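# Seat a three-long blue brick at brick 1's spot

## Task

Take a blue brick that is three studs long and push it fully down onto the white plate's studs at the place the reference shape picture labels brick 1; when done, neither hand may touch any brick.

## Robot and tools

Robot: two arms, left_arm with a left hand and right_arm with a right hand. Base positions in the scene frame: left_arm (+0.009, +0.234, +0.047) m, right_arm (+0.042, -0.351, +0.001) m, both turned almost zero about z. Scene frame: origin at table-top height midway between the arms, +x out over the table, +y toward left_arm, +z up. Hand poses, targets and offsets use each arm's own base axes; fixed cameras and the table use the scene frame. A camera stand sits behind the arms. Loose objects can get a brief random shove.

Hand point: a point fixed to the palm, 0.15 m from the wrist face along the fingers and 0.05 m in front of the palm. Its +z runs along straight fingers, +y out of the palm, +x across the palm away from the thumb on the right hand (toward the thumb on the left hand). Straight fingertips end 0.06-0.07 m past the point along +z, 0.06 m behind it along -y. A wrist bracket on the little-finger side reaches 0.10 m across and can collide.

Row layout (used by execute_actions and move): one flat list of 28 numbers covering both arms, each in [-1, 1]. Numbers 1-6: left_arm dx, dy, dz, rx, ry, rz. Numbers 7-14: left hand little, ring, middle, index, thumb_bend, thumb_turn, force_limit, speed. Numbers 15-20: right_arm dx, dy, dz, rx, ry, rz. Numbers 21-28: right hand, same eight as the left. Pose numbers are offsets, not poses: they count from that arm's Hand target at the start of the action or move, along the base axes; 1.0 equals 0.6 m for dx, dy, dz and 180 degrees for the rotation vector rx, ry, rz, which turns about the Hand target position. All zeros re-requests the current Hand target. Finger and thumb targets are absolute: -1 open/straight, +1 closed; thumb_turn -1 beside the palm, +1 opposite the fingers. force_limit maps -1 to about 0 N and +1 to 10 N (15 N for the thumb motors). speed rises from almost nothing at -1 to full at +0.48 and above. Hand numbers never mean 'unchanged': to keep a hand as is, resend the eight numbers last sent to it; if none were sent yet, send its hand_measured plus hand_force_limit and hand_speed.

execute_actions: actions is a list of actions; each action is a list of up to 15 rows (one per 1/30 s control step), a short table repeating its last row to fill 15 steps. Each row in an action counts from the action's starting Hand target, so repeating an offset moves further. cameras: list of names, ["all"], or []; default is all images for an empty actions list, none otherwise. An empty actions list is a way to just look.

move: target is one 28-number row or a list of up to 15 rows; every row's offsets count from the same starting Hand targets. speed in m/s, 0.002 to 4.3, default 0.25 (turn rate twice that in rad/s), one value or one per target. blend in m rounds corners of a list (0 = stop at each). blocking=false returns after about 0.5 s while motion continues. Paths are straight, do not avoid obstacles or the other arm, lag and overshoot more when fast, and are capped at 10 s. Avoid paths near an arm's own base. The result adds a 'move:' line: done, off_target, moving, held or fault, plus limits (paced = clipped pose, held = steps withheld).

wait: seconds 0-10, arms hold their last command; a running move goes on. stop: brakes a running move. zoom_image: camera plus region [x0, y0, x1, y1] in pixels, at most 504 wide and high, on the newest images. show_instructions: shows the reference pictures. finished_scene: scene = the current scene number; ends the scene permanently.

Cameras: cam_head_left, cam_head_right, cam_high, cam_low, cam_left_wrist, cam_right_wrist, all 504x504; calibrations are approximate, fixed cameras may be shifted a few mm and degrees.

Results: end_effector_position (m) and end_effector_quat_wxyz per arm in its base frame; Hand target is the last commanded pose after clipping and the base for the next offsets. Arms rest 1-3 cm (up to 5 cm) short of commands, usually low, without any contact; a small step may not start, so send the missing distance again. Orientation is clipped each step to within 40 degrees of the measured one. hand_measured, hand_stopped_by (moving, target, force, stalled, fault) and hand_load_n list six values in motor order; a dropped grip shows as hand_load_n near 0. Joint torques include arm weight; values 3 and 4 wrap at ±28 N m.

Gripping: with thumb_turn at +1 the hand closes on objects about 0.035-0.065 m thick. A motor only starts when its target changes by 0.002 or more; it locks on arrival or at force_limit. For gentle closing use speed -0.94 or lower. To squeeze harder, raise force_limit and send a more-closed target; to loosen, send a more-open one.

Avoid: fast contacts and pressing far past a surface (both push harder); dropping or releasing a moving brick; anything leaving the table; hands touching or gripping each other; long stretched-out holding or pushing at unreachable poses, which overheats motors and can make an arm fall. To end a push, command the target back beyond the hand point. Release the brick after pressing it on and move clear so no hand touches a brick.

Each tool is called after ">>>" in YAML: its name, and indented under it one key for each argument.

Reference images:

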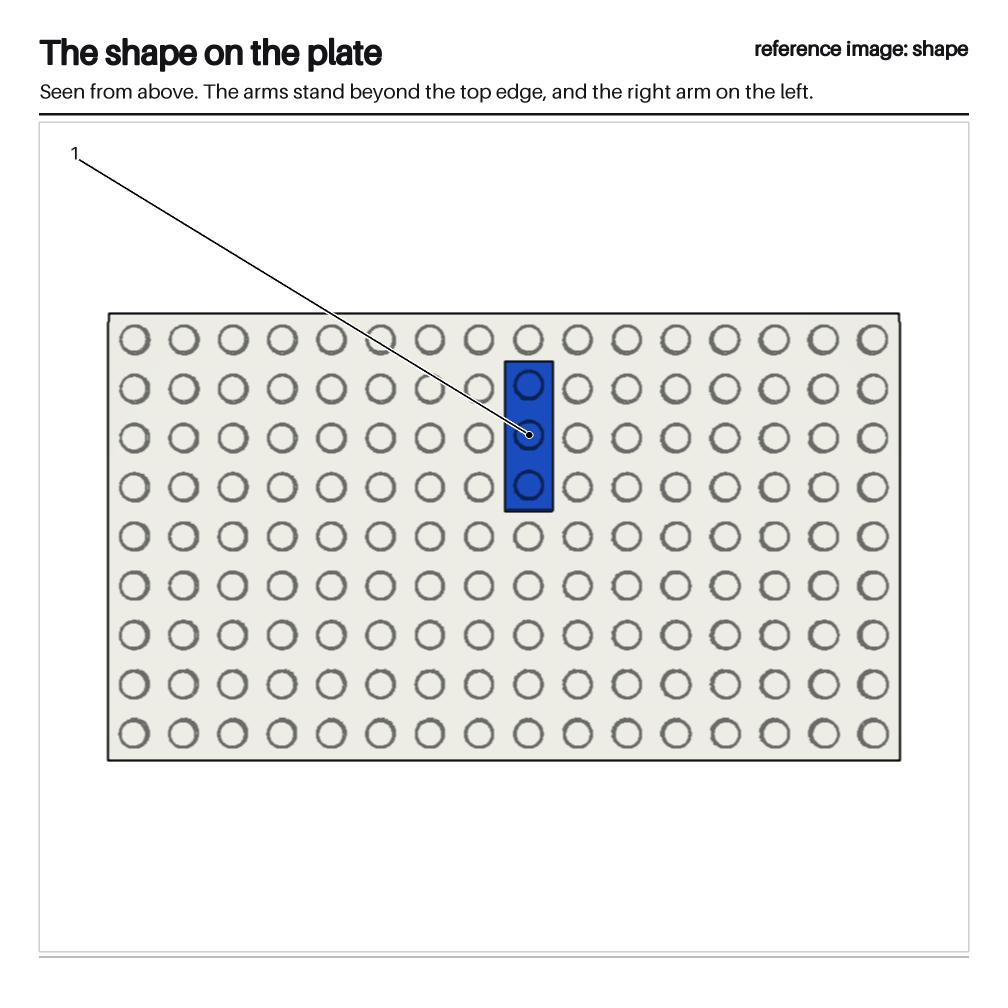

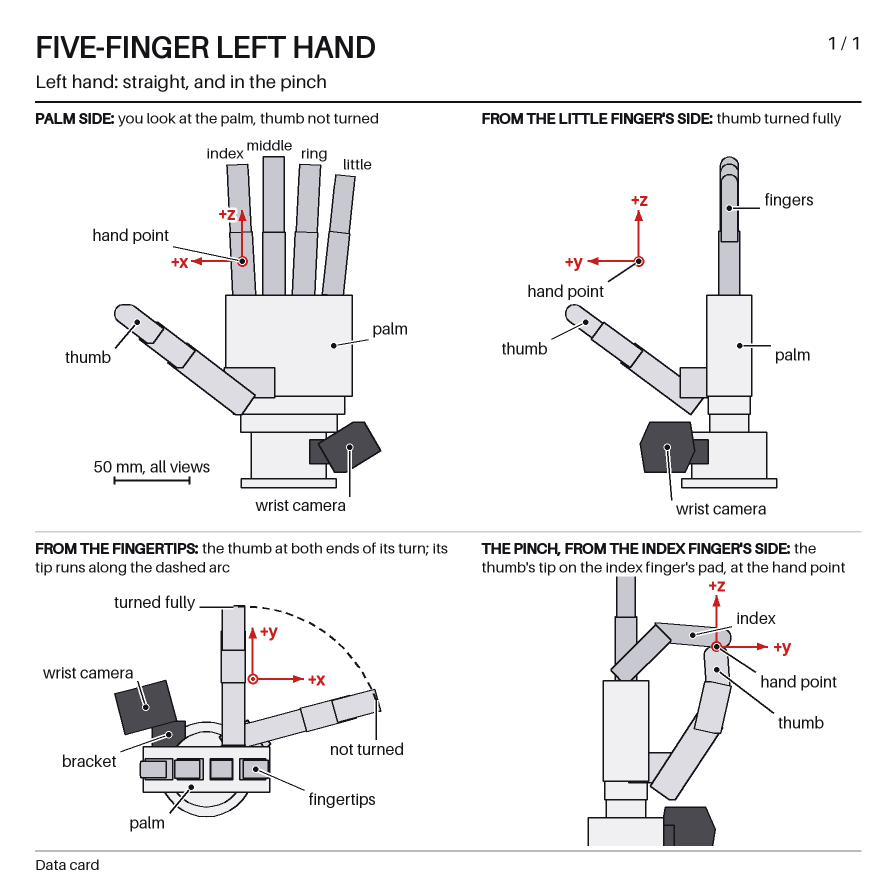

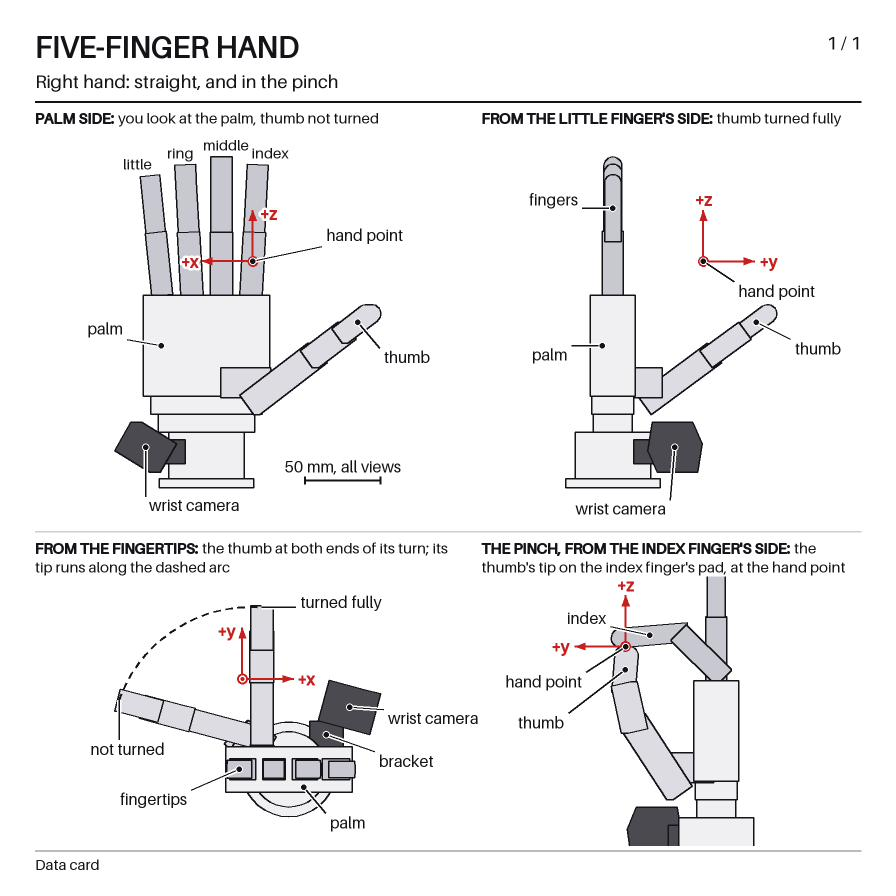

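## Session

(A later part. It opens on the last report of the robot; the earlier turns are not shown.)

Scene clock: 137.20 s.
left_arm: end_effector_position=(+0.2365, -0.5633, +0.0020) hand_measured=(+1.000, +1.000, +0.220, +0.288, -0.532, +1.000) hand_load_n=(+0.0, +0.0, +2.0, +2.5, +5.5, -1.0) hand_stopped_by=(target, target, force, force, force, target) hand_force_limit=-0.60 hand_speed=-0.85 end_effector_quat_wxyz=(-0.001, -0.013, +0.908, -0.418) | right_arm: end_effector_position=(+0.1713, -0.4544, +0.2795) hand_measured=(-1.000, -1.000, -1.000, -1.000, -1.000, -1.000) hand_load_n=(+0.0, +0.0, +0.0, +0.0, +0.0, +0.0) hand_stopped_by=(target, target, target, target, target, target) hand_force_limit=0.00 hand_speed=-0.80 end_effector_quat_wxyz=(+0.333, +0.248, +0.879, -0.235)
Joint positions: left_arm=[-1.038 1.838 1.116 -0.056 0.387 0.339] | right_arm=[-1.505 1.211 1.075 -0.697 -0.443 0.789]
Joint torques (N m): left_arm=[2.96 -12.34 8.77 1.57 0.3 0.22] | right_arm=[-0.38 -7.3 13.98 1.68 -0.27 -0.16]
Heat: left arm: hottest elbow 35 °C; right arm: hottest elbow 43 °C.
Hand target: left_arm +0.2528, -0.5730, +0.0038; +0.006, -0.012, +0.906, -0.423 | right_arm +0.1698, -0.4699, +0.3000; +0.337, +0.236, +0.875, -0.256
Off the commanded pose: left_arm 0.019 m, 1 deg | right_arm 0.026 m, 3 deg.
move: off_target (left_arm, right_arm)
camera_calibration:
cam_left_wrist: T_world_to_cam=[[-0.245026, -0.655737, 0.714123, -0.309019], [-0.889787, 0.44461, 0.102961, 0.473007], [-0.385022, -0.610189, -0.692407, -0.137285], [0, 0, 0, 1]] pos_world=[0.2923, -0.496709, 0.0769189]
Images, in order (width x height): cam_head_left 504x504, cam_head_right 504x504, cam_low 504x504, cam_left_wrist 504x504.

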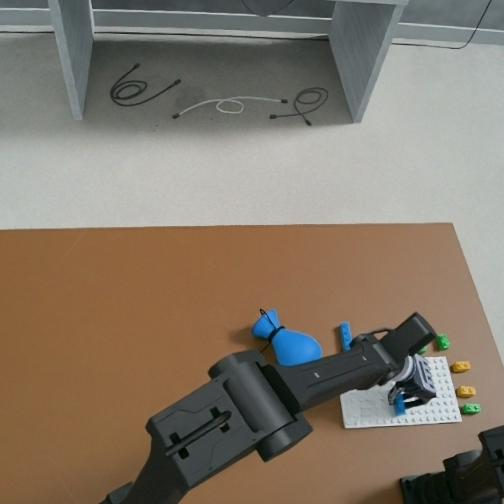

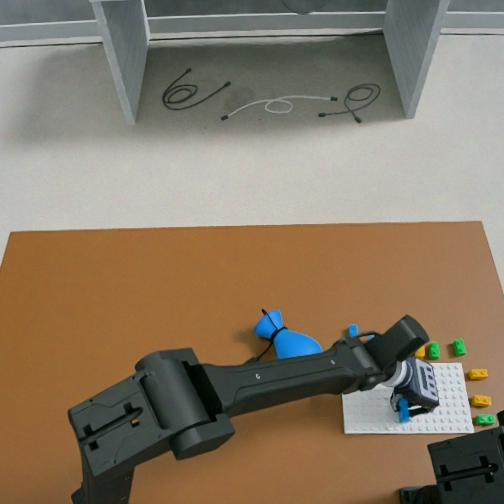

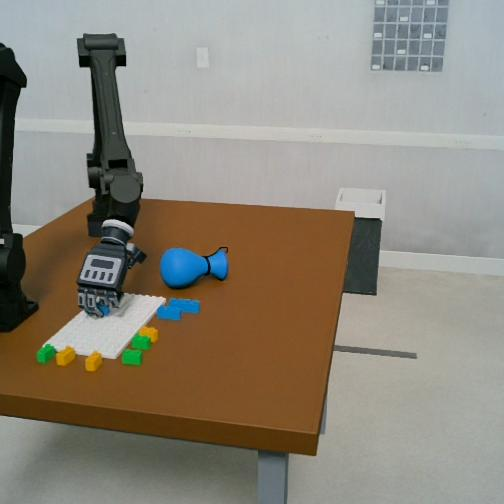

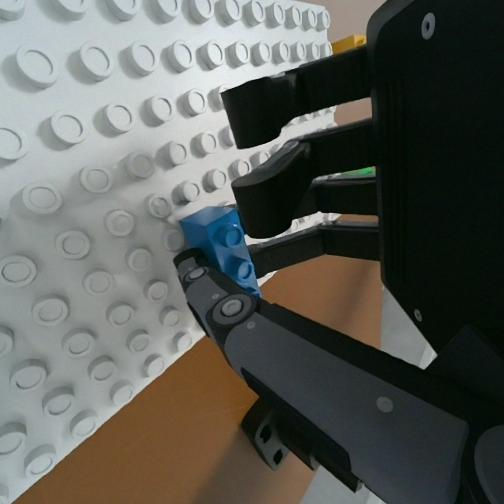

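>>> execute_actions:
  actions: []

>>> zoom_image:
  camera: "cam_high"
  region: [310, 80, 390, 160]

>>> zoom_image:
  camera: "cam_low"
  region: [70, 280, 120, 330]

Scene clock: 143.27 s.
left_arm: end_effector_position=(+0.2365, -0.5633, +0.0020) hand_measured=(+1.000, +1.000, +0.220, +0.288, -0.532, +1.000) hand_load_n=(+0.0, +0.0, +2.5, +3.0, +5.5, -1.0) hand_stopped_by=(target, target, force, force, force, target) hand_force_limit=-0.60 hand_speed=-0.85 end_effector_quat_wxyz=(-0.001, -0.013, +0.908, -0.418) | right_arm: end_effector_position=(+0.1713, -0.4544, +0.2795) hand_measured=(-1.000, -1.000, -1.000, -1.000, -1.000, -1.000) hand_load_n=(+0.0, +0.0, +0.0, +0.0, +0.0, +0.0) hand_stopped_by=(target, target, target, target, target, target) hand_force_limit=0.00 hand_speed=-0.80 end_effector_quat_wxyz=(+0.333, +0.248, +0.879, -0.235)
Joint positions: left_arm=[-1.038 1.838 1.116 -0.056 0.387 0.339] | right_arm=[-1.505 1.211 1.075 -0.697 -0.443 0.789]
Joint velocities: within noise
Joint torques (N m): left_arm=[2.73 -12.63 8.64 1.54 0.29 0.19] | right_arm=[-0.21 -7.65 14 1.69 -0.25 -0.16]
Heat: left arm: hottest elbow 36 °C; right arm: hottest elbow 43 °C.
Hand target: left_arm +0.2528, -0.5731, +0.0040; +0.006, -0.012, +0.906, -0.423 | right_arm +0.1698, -0.4699, +0.3000; +0.337, +0.236, +0.875, -0.256
Off the commanded pose: left_arm 0.019 m, 1 deg | right_arm 0.026 m, 3 deg.
camera_calibration:
cam_left_wrist: T_world_to_cam=[[-0.245026, -0.655737, 0.714123, -0.309019], [-0.889787, 0.44461, 0.102961, 0.473007], [-0.385022, -0.610189, -0.692407, -0.137285], [0, 0, 0, 1]] pos_world=[0.2923, -0.496709, 0.0769189]
cam_right_wrist: T_world_to_cam=[[0.394819, 0.788905, -0.470899, 0.425933], [0.44464, 0.284448, 0.849344, -0.185539], [0.803998, -0.544718, -0.238473, -0.205773], [0, 0, 0, 1]] pos_world=[0.0797725, -0.395332, 0.309087]

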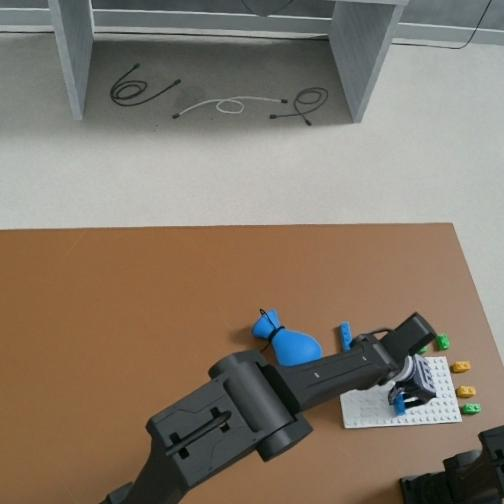

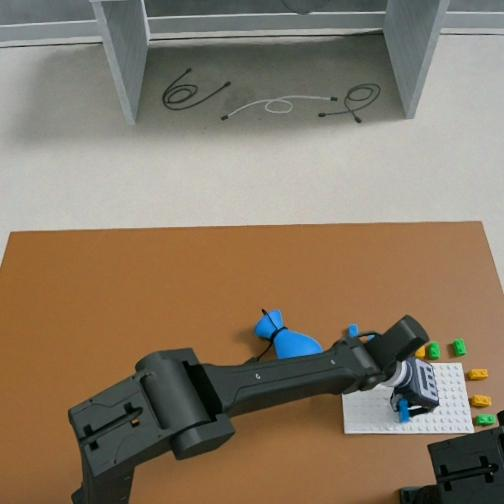

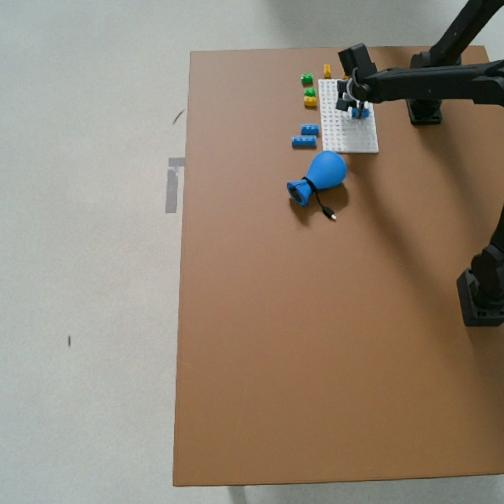

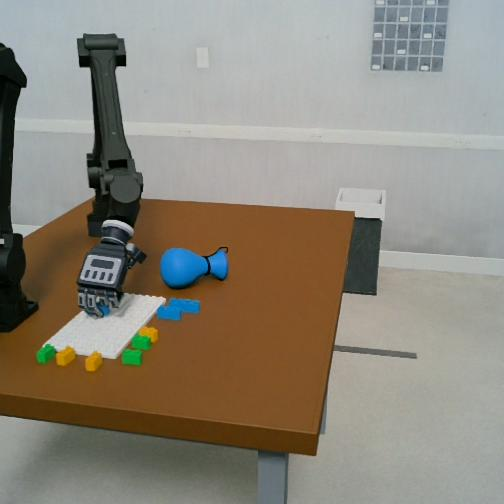

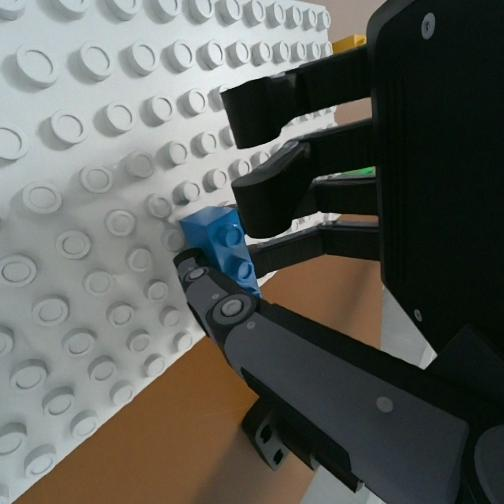

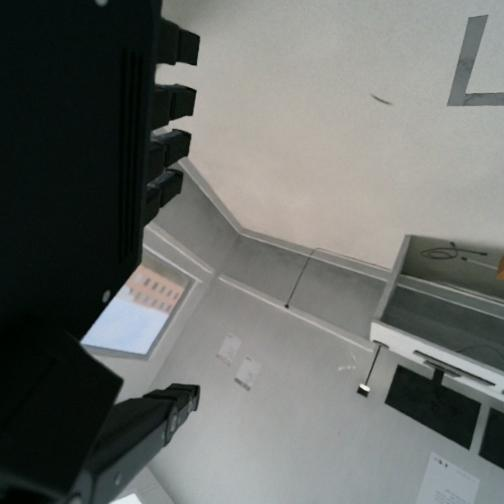

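Scaled by 6.300 from the camera's 504x504 image, which has a finer 720x720 frame.

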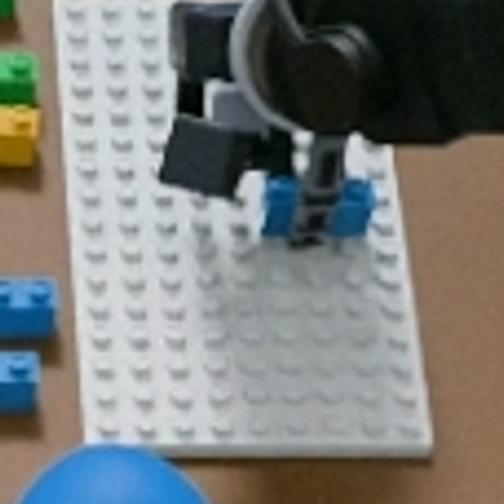

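Scaled by 10.080 from the camera's 504x504 image, which has a finer 720x720 frame.

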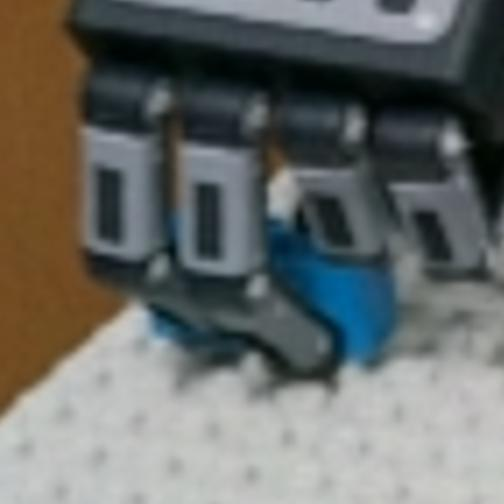

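>>> move:
  target: [0.0,-0.002,-0.02,0,0,0, 1,1,0.6,0.6,-0.1,1,-0.6,-0.85, 0,0,0,0,0,0, -1,-1,-1,-1,-1,-1,0,-0.8]
  speed: 0.04
  cameras: ["cam_head_left","cam_head_right","cam_high","cam_low","cam_left_wrist"]

>>> zoom_image:
  camera: "cam_head_right"
  region: [340, 355, 440, 455]

>>> zoom_image:
  camera: "cam_high"
  region: [310, 80, 390, 160]

>>> zoom_image:
  camera: "cam_low"
  region: [70, 280, 120, 330]

>>> zoom_image:
  camera: "cam_left_wrist"
  region: [100, 140, 260, 300]

Scene clock: 146.53 s.
left_arm: end_effector_position=(+0.2359, -0.5631, -0.0009) hand_measured=(+1.000, +1.000, +0.220, +0.288, -0.532, +1.000) hand_load_n=(+0.0, +0.0, +0.5, +2.5, +6.0, -0.5) hand_stopped_by=(target, target, force, force, force, target) hand_force_limit=-0.60 hand_speed=-0.85 end_effector_quat_wxyz=(-0.003, -0.013, +0.909, -0.417) | right_arm: end_effector_position=(+0.1713, -0.4544, +0.2795) hand_measured=(-1.000, -1.000, -1.000, -1.000, -1.000, -1.000) hand_load_n=(+0.0, +0.0, +0.0, +0.0, -0.5, +0.0) hand_stopped_by=(target, target, target, target, target, target) hand_force_limit=0.00 hand_speed=-0.80 end_effector_quat_wxyz=(+0.333, +0.248, +0.879, -0.235)
Joint positions: left_arm=[-1.038 1.843 1.117 -0.056 0.39 0.339] | right_arm=[-1.505 1.211 1.075 -0.697 -0.443 0.789]
Joint torques (N m): left_arm=[3.25 -11.11 8.25 2.61 0.15 0.19] | right_arm=[-0.15 -7.24 13.97 1.7 -0.25 -0.15]
Heat: left arm: hottest elbow 36 °C; right arm: hottest elbow 43 °C.
Hand target: left_arm +0.2528, -0.5743, -0.0082; +0.006, -0.012, +0.906, -0.423 | right_arm +0.1698, -0.4699, +0.3000; +0.337, +0.236, +0.875, -0.256
Off the commanded pose: left_arm 0.022 m, 1 deg | right_arm 0.026 m, 3 deg.
move: off_target (left_arm, right_arm)
camera_calibration:
cam_left_wrist: T_world_to_cam=[[-0.243308, -0.657665, 0.712936, -0.308506], [-0.888519, 0.445919, 0.108119, 0.473064], [-0.389018, -0.607151, -0.692844, -0.136655], [0, 0, 0, 1]] pos_world=[0.292103, -0.496812, 0.0741171]
Images, in order (width x height): cam_head_left 504x504, cam_head_right 504x504, cam_high 504x504, cam_low 504x504, cam_left_wrist 504x504.

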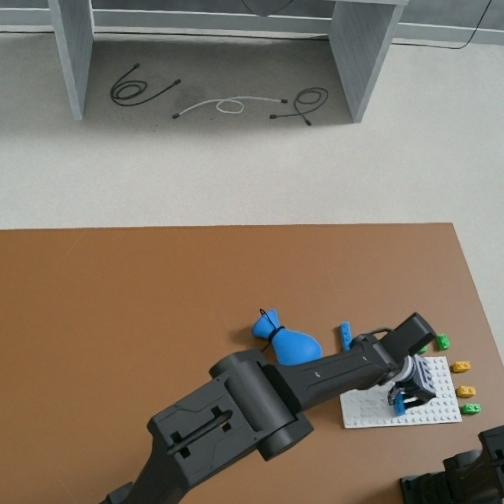

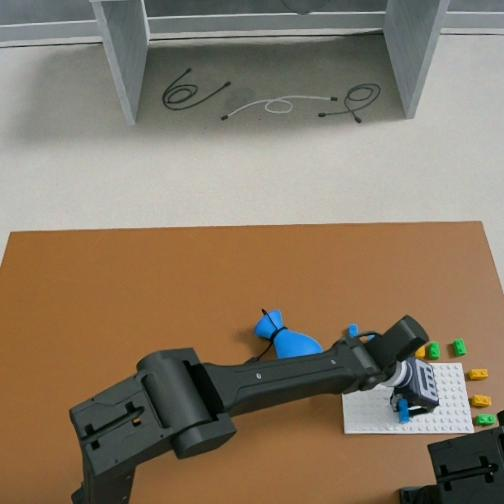

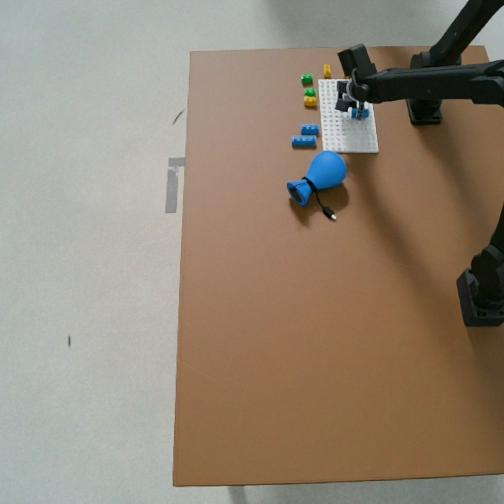

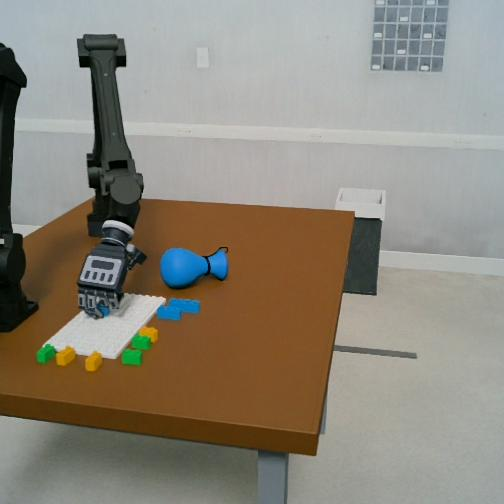

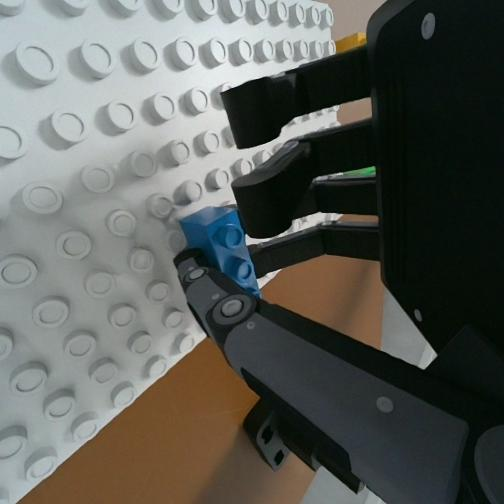

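Scaled by 5.040 from the camera's 504x504 image, which has a finer 720x720 frame.

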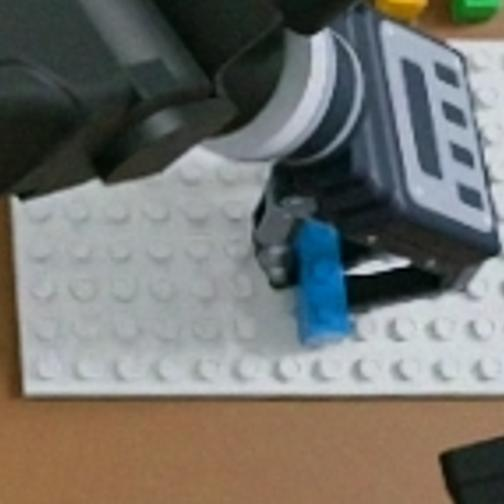

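Scaled by 6.300 from the camera's 504x504 image, which has a finer 720x720 frame.

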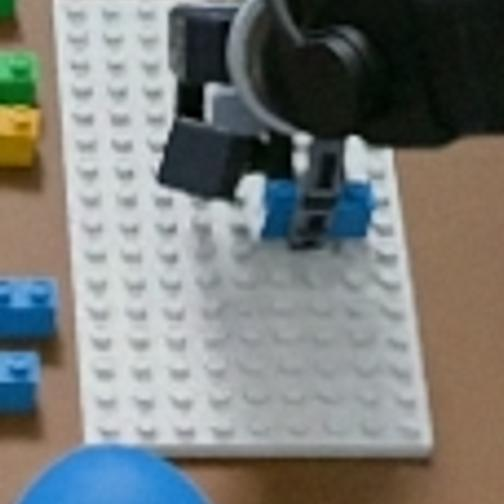

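Scaled by 10.080 from the camera's 504x504 image, which has a finer 720x720 frame.

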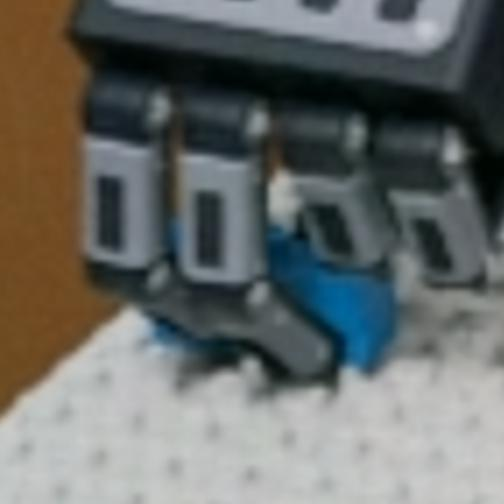

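Scaled by 3.150 from the camera's 504x504 image, which has a finer 720x720 frame.

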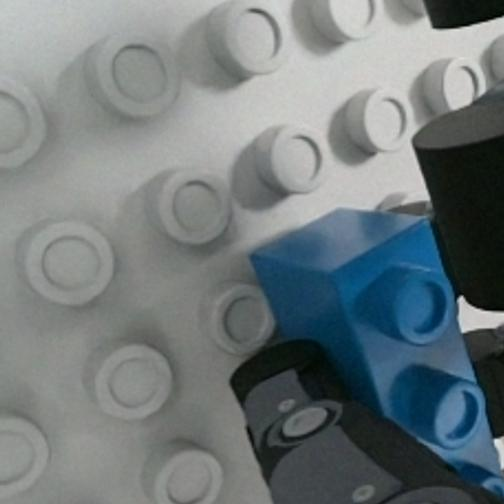

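>>> move:
  target: [0.0,0.0,0.0,0,0,0, 1,1,0.6,0.6,-0.75,1,-0.6,-0.8, 0,0,0,0,0,0, -1,-1,-1,-1,-1,-1,0,-0.8]
  speed: 0.04
  cameras: ["cam_head_left","cam_head_right","cam_high","cam_low","cam_left_wrist"]

>>> zoom_image:
  camera: "cam_head_right"
  region: [340, 355, 440, 455]

>>> zoom_image:
  camera: "cam_high"
  region: [310, 80, 390, 160]

>>> zoom_image:
  camera: "cam_left_wrist"
  region: [100, 140, 260, 300]

Scene clock: 153.87 s.
left_arm: end_effector_position=(+0.2359, -0.5636, -0.0011) hand_measured=(+1.000, +1.000, +0.220, +0.288, -0.750, +1.000) hand_load_n=(+0.0, +0.0, -4.5, +0.0, +0.0, +0.0) hand_stopped_by=(target, target, force, force, target, target) hand_force_limit=-0.60 hand_speed=-0.80 end_effector_quat_wxyz=(-0.003, -0.013, +0.909, -0.418) | right_arm: end_effector_position=(+0.1713, -0.4544, +0.2795) hand_measured=(-1.000, -1.000, -1.000, -1.000, -1.000, -1.000) hand_load_n=(+0.0, +0.0, +0.0, +0.0, +0.0, +0.0) hand_stopped_by=(target, target, target, target, target, target) hand_force_limit=0.00 hand_speed=-0.80 end_effector_quat_wxyz=(+0.333, +0.248, +0.879, -0.235)
Joint positions: left_arm=[-1.038 1.845 1.117 -0.054 0.39 0.339] | right_arm=[-1.505 1.211 1.075 -0.697 -0.443 0.789]
Joint torques (N m): left_arm=[2.67 -11.16 8.1 2.55 0.06 0.19] | right_arm=[-0.44 -7.59 14.02 1.63 -0.26 -0.15]
Heat: left arm: hottest elbow 36 °C; right arm: hottest elbow 43 °C.
Hand target: left_arm +0.2528, -0.5742, -0.0083; +0.006, -0.012, +0.906, -0.423 | right_arm +0.1698, -0.4699, +0.3000; +0.337, +0.236, +0.875, -0.256
Off the commanded pose: left_arm 0.021 m, 1 deg | right_arm 0.026 m, 3 deg.
move: off_target (left_arm, right_arm)
camera_calibration:
cam_left_wrist: T_world_to_cam=[[-0.243801, -0.656583, 0.713764, -0.307844], [-0.888246, 0.446625, 0.107446, 0.473639], [-0.389332, -0.607803, -0.692096, -0.137293], [0, 0, 0, 1]] pos_world=[0.292203, -0.497111, 0.0738177]
Images, in order (width x height): cam_head_left 504x504, cam_head_right 504x504, cam_high 504x504, cam_low 504x504, cam_left_wrist 504x504.

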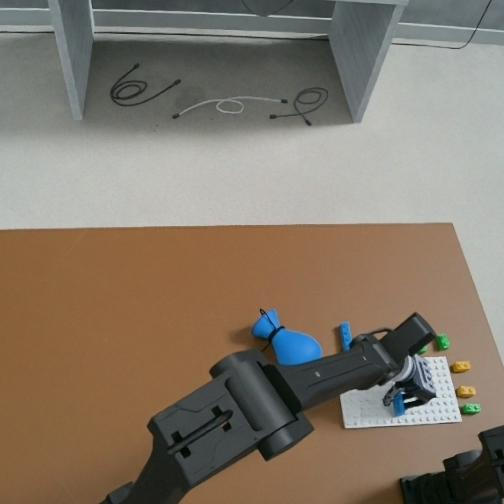

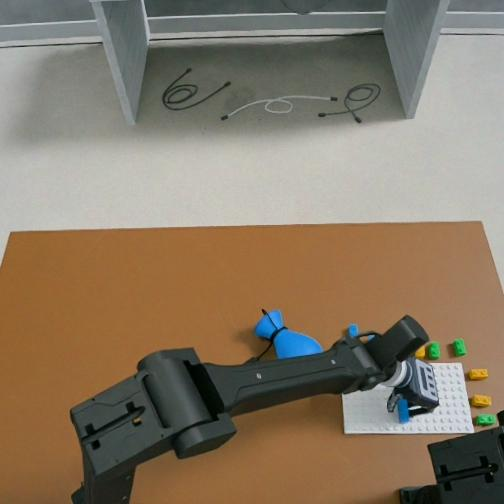

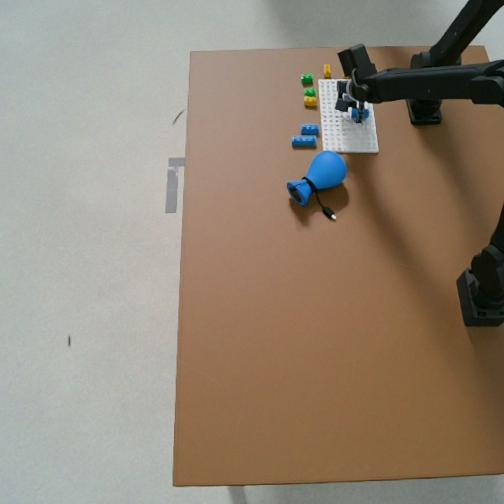

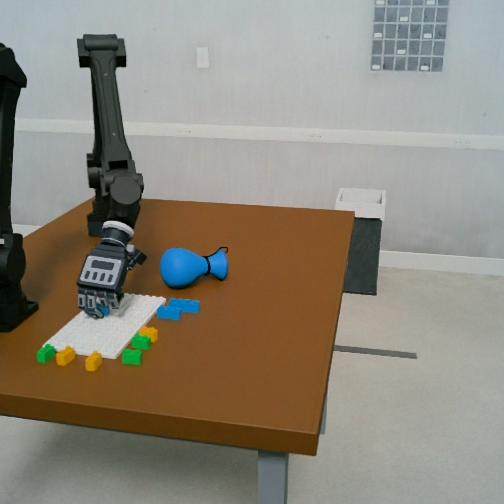

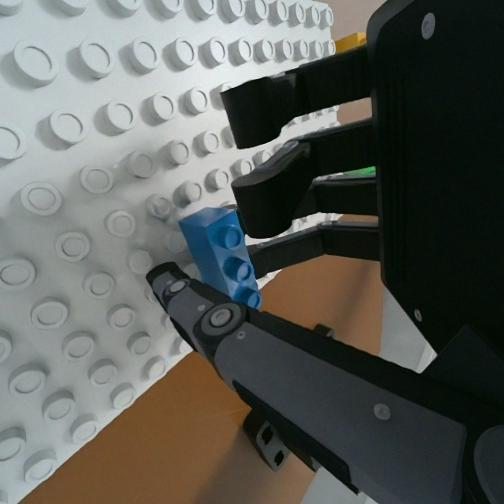

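Scaled by 5.040 from the camera's 504x504 image, which has a finer 720x720 frame.

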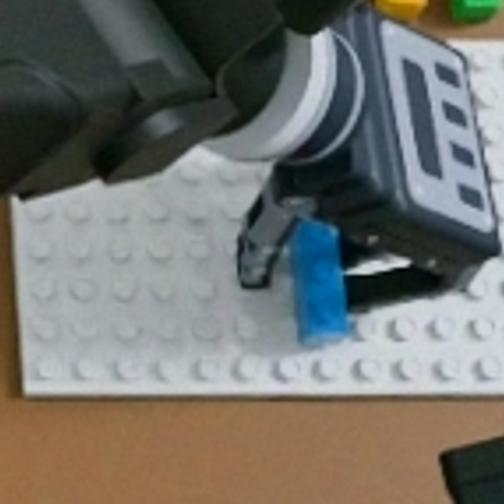

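Scaled by 6.300 from the camera's 504x504 image, which has a finer 720x720 frame.

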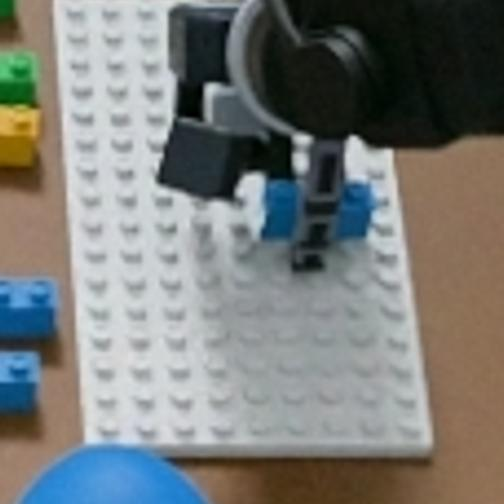

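Scaled by 3.150 from the camera's 504x504 image, which has a finer 720x720 frame.

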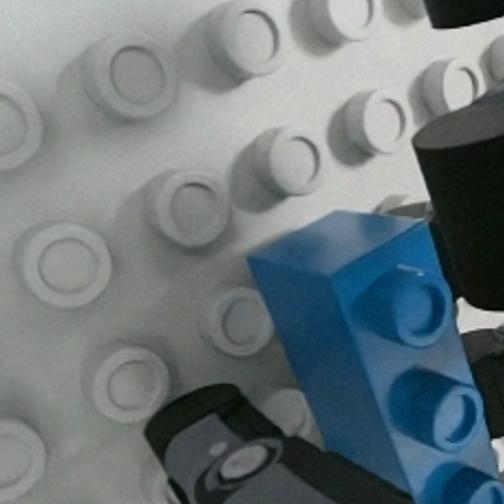

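>>> move:
  target: [0.0,0.0,0.11,0,0,0, 1,1,0.6,0.6,-0.75,1,-0.6,-0.8, 0,0,0,0,0,0, -1,-1,-1,-1,-1,-1,0,-0.8]
  speed: 0.08
  cameras: ["cam_head_left","cam_head_right","cam_high","cam_low","cam_left_wrist"]

>>> zoom_image:
  camera: "cam_head_right"
  region: [340, 355, 440, 455]

>>> zoom_image:
  camera: "cam_high"
  region: [310, 80, 390, 160]

>>> zoom_image:
  camera: "cam_low"
  region: [60, 270, 140, 350]

>>> zoom_image:
  camera: "cam_left_wrist"
  region: [60, 100, 300, 340]

Scene clock: 158.23 s.
left_arm: end_effector_position=(+0.2368, -0.5651, +0.0409) hand_measured=(+1.000, +1.000, +0.220, +0.288, -0.750, +1.000) hand_load_n=(+0.0, +0.0, +0.0, +0.0, +0.0, +0.0) hand_stopped_by=(target, target, force, force, target, target) hand_force_limit=-0.60 hand_speed=-0.80 end_effector_quat_wxyz=(-0.006, -0.015, +0.911, -0.412) | right_arm: end_effector_position=(+0.1713, -0.4544, +0.2795) hand_measured=(-1.000, -1.000, -1.000, -1.000, -1.000, -1.000) hand_load_n=(+0.0, +0.0, +0.0, +0.0, -0.5, +0.0) hand_stopped_by=(target, target, target, target, target, target) hand_force_limit=0.00 hand_speed=-0.80 end_effector_quat_wxyz=(+0.333, +0.248, +0.879, -0.235)
Joint positions: left_arm=[-1.038 1.782 1.168 -0.181 0.39 0.339] | right_arm=[-1.505 1.211 1.075 -0.697 -0.443 0.789]
Joint torques (N m): left_arm=[2.84 -14.68 8.94 1.22 0.09 0.17] | right_arm=[-0.38 -7.41 13.98 1.65 -0.26 -0.17]
Heat: left arm: hottest elbow 36 °C; right arm: hottest elbow 43 °C.
Hand target: left_arm +0.2528, -0.5742, +0.0579; +0.006, -0.012, +0.906, -0.423 | right_arm +0.1698, -0.4699, +0.3000; +0.337, +0.236, +0.875, -0.256
Off the commanded pose: left_arm 0.025 m, 2 deg | right_arm 0.026 m, 3 deg.
move: off_target (left_arm, right_arm)
camera_calibration:
cam_left_wrist: T_world_to_cam=[[-0.239004, -0.664764, 0.70779, -0.344144], [-0.887495, 0.445307, 0.118552, 0.46924], [-0.393993, -0.599825, -0.696405, -0.103015], [0, 0, 0, 1]] pos_world=[0.293609, -0.499522, 0.116212]
Images, in order (width x height): cam_head_left 504x504, cam_head_right 504x504, cam_high 504x504, cam_low 504x504, cam_left_wrist 504x504.

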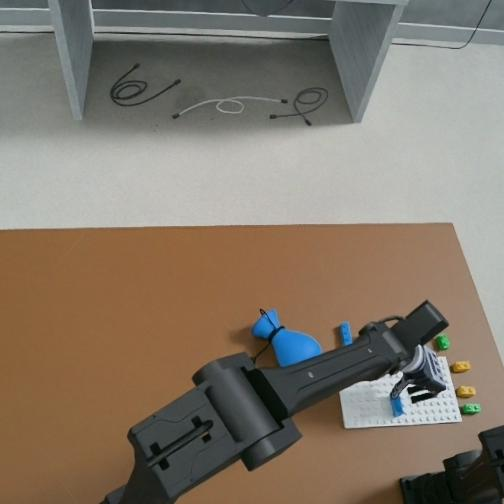

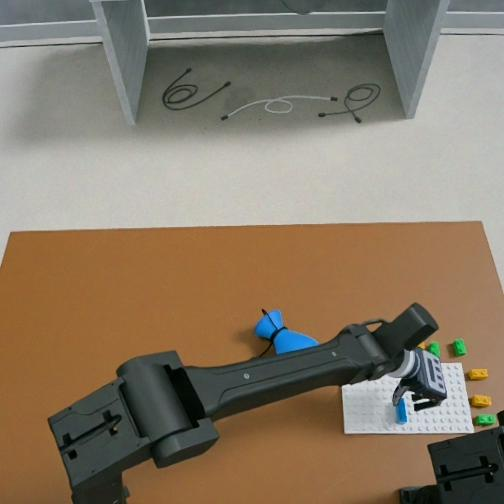

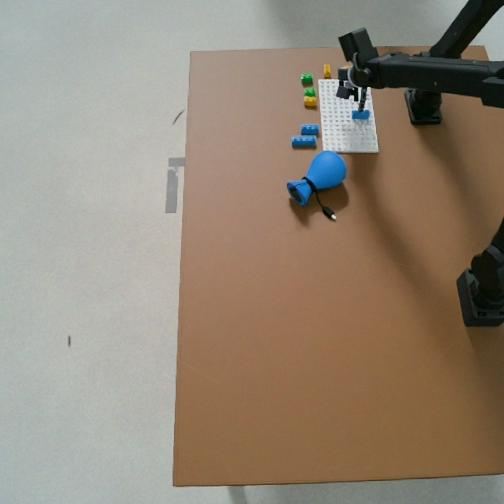

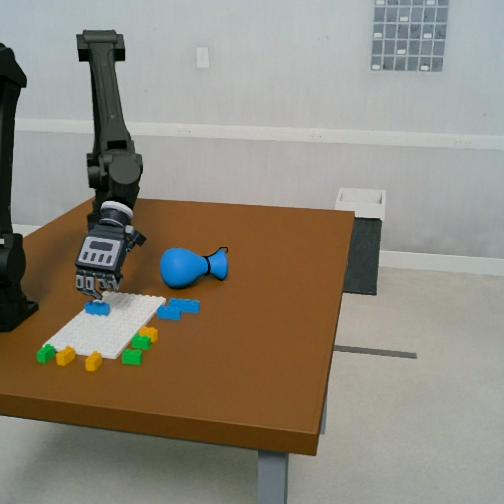

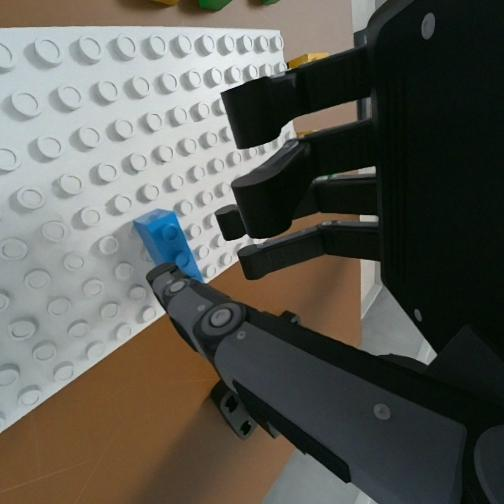

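Scaled by 5.040 from the camera's 504x504 image, which has a finer 720x720 frame.

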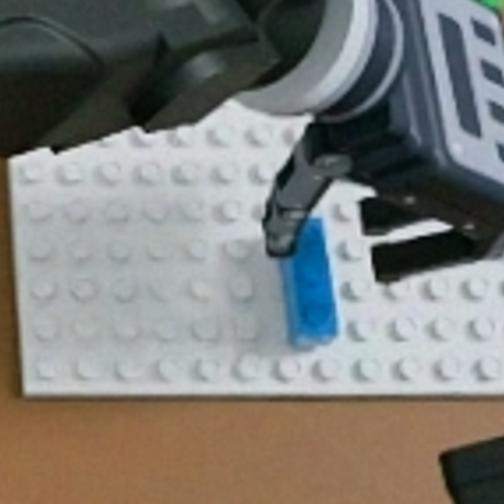

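Scaled by 6.300 from the camera's 504x504 image, which has a finer 720x720 frame.

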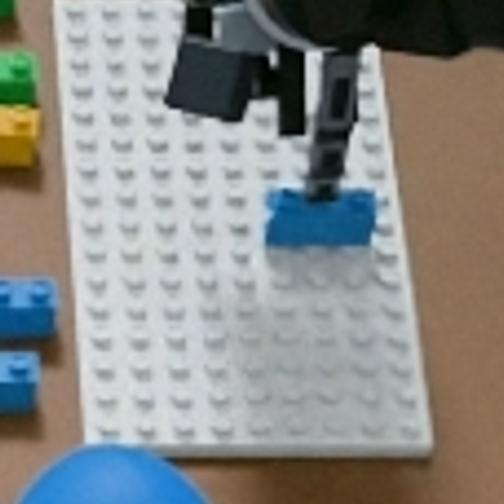

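Scaled by 6.300 from the camera's 504x504 image, which has a finer 720x720 frame.

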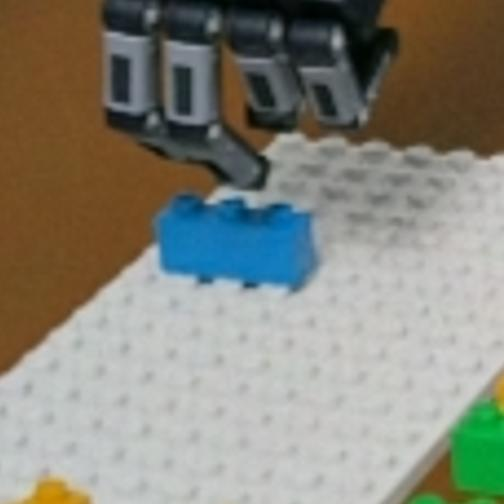

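Scaled by 2.100 from the camera's 504x504 image, which has a finer 720x720 frame.

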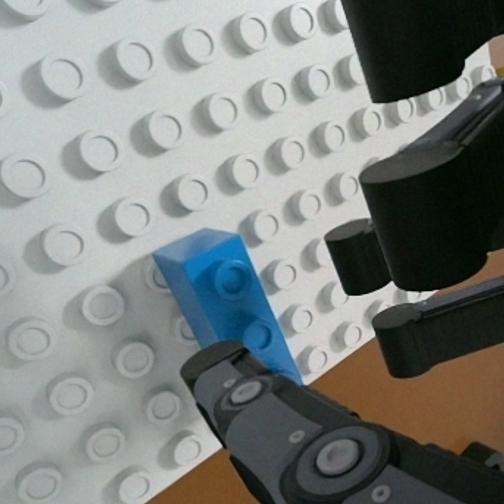

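>>> zoom_image:
  camera: "cam_left_wrist"
  region: [110, 160, 220, 270]

>>> zoom_image:
  camera: "cam_head_right"
  region: [380, 385, 430, 435]

>>> zoom_image:
  camera: "cam_high"
  region: [340, 95, 380, 135]

>>> zoom_image:
  camera: "cam_low"
  region: [75, 290, 125, 340]

>>> zoom_image:
  camera: "cam_head_left"
  region: [370, 385, 420, 435]

Scaled by 4.582 from the camera's 504x504 image, which has a finer 720x720 frame.

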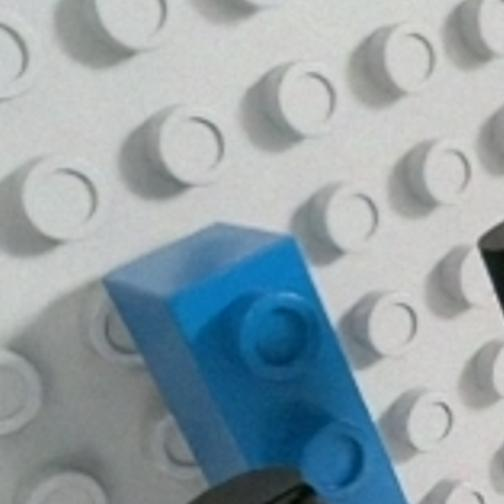

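Scaled by 10.080 from the camera's 504x504 image, which has a finer 720x720 frame.

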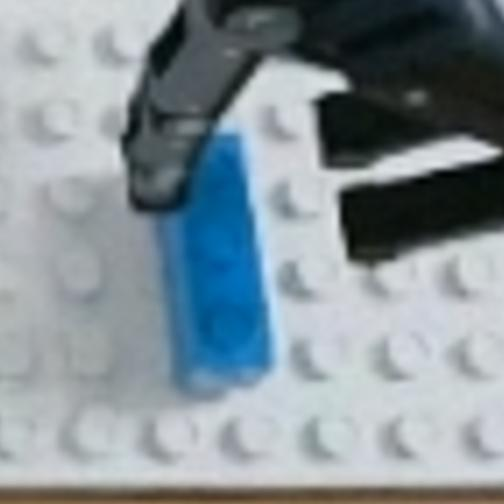

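Scaled by 12.600 from the camera's 504x504 image, which has a finer 720x720 frame.

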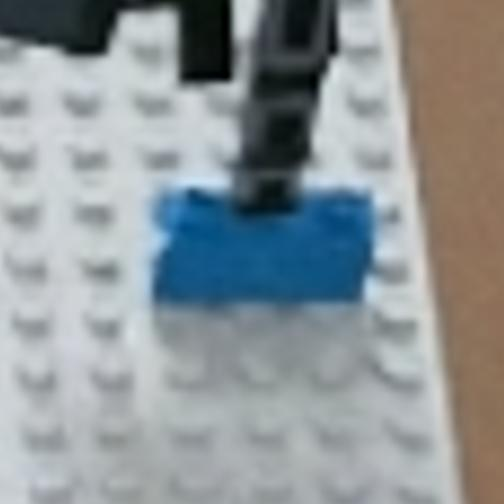

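Scaled by 10.080 from the camera's 504x504 image, which has a finer 720x720 frame.

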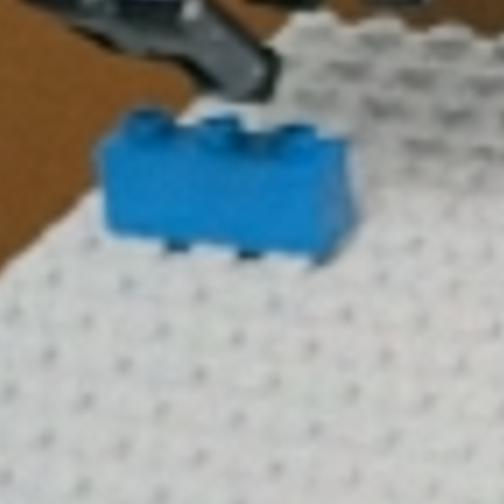

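Scaled by 10.080 from the camera's 504x504 image, which has a finer 720x720 frame.

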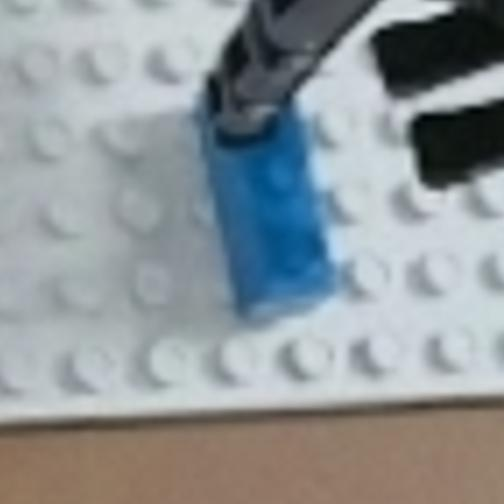

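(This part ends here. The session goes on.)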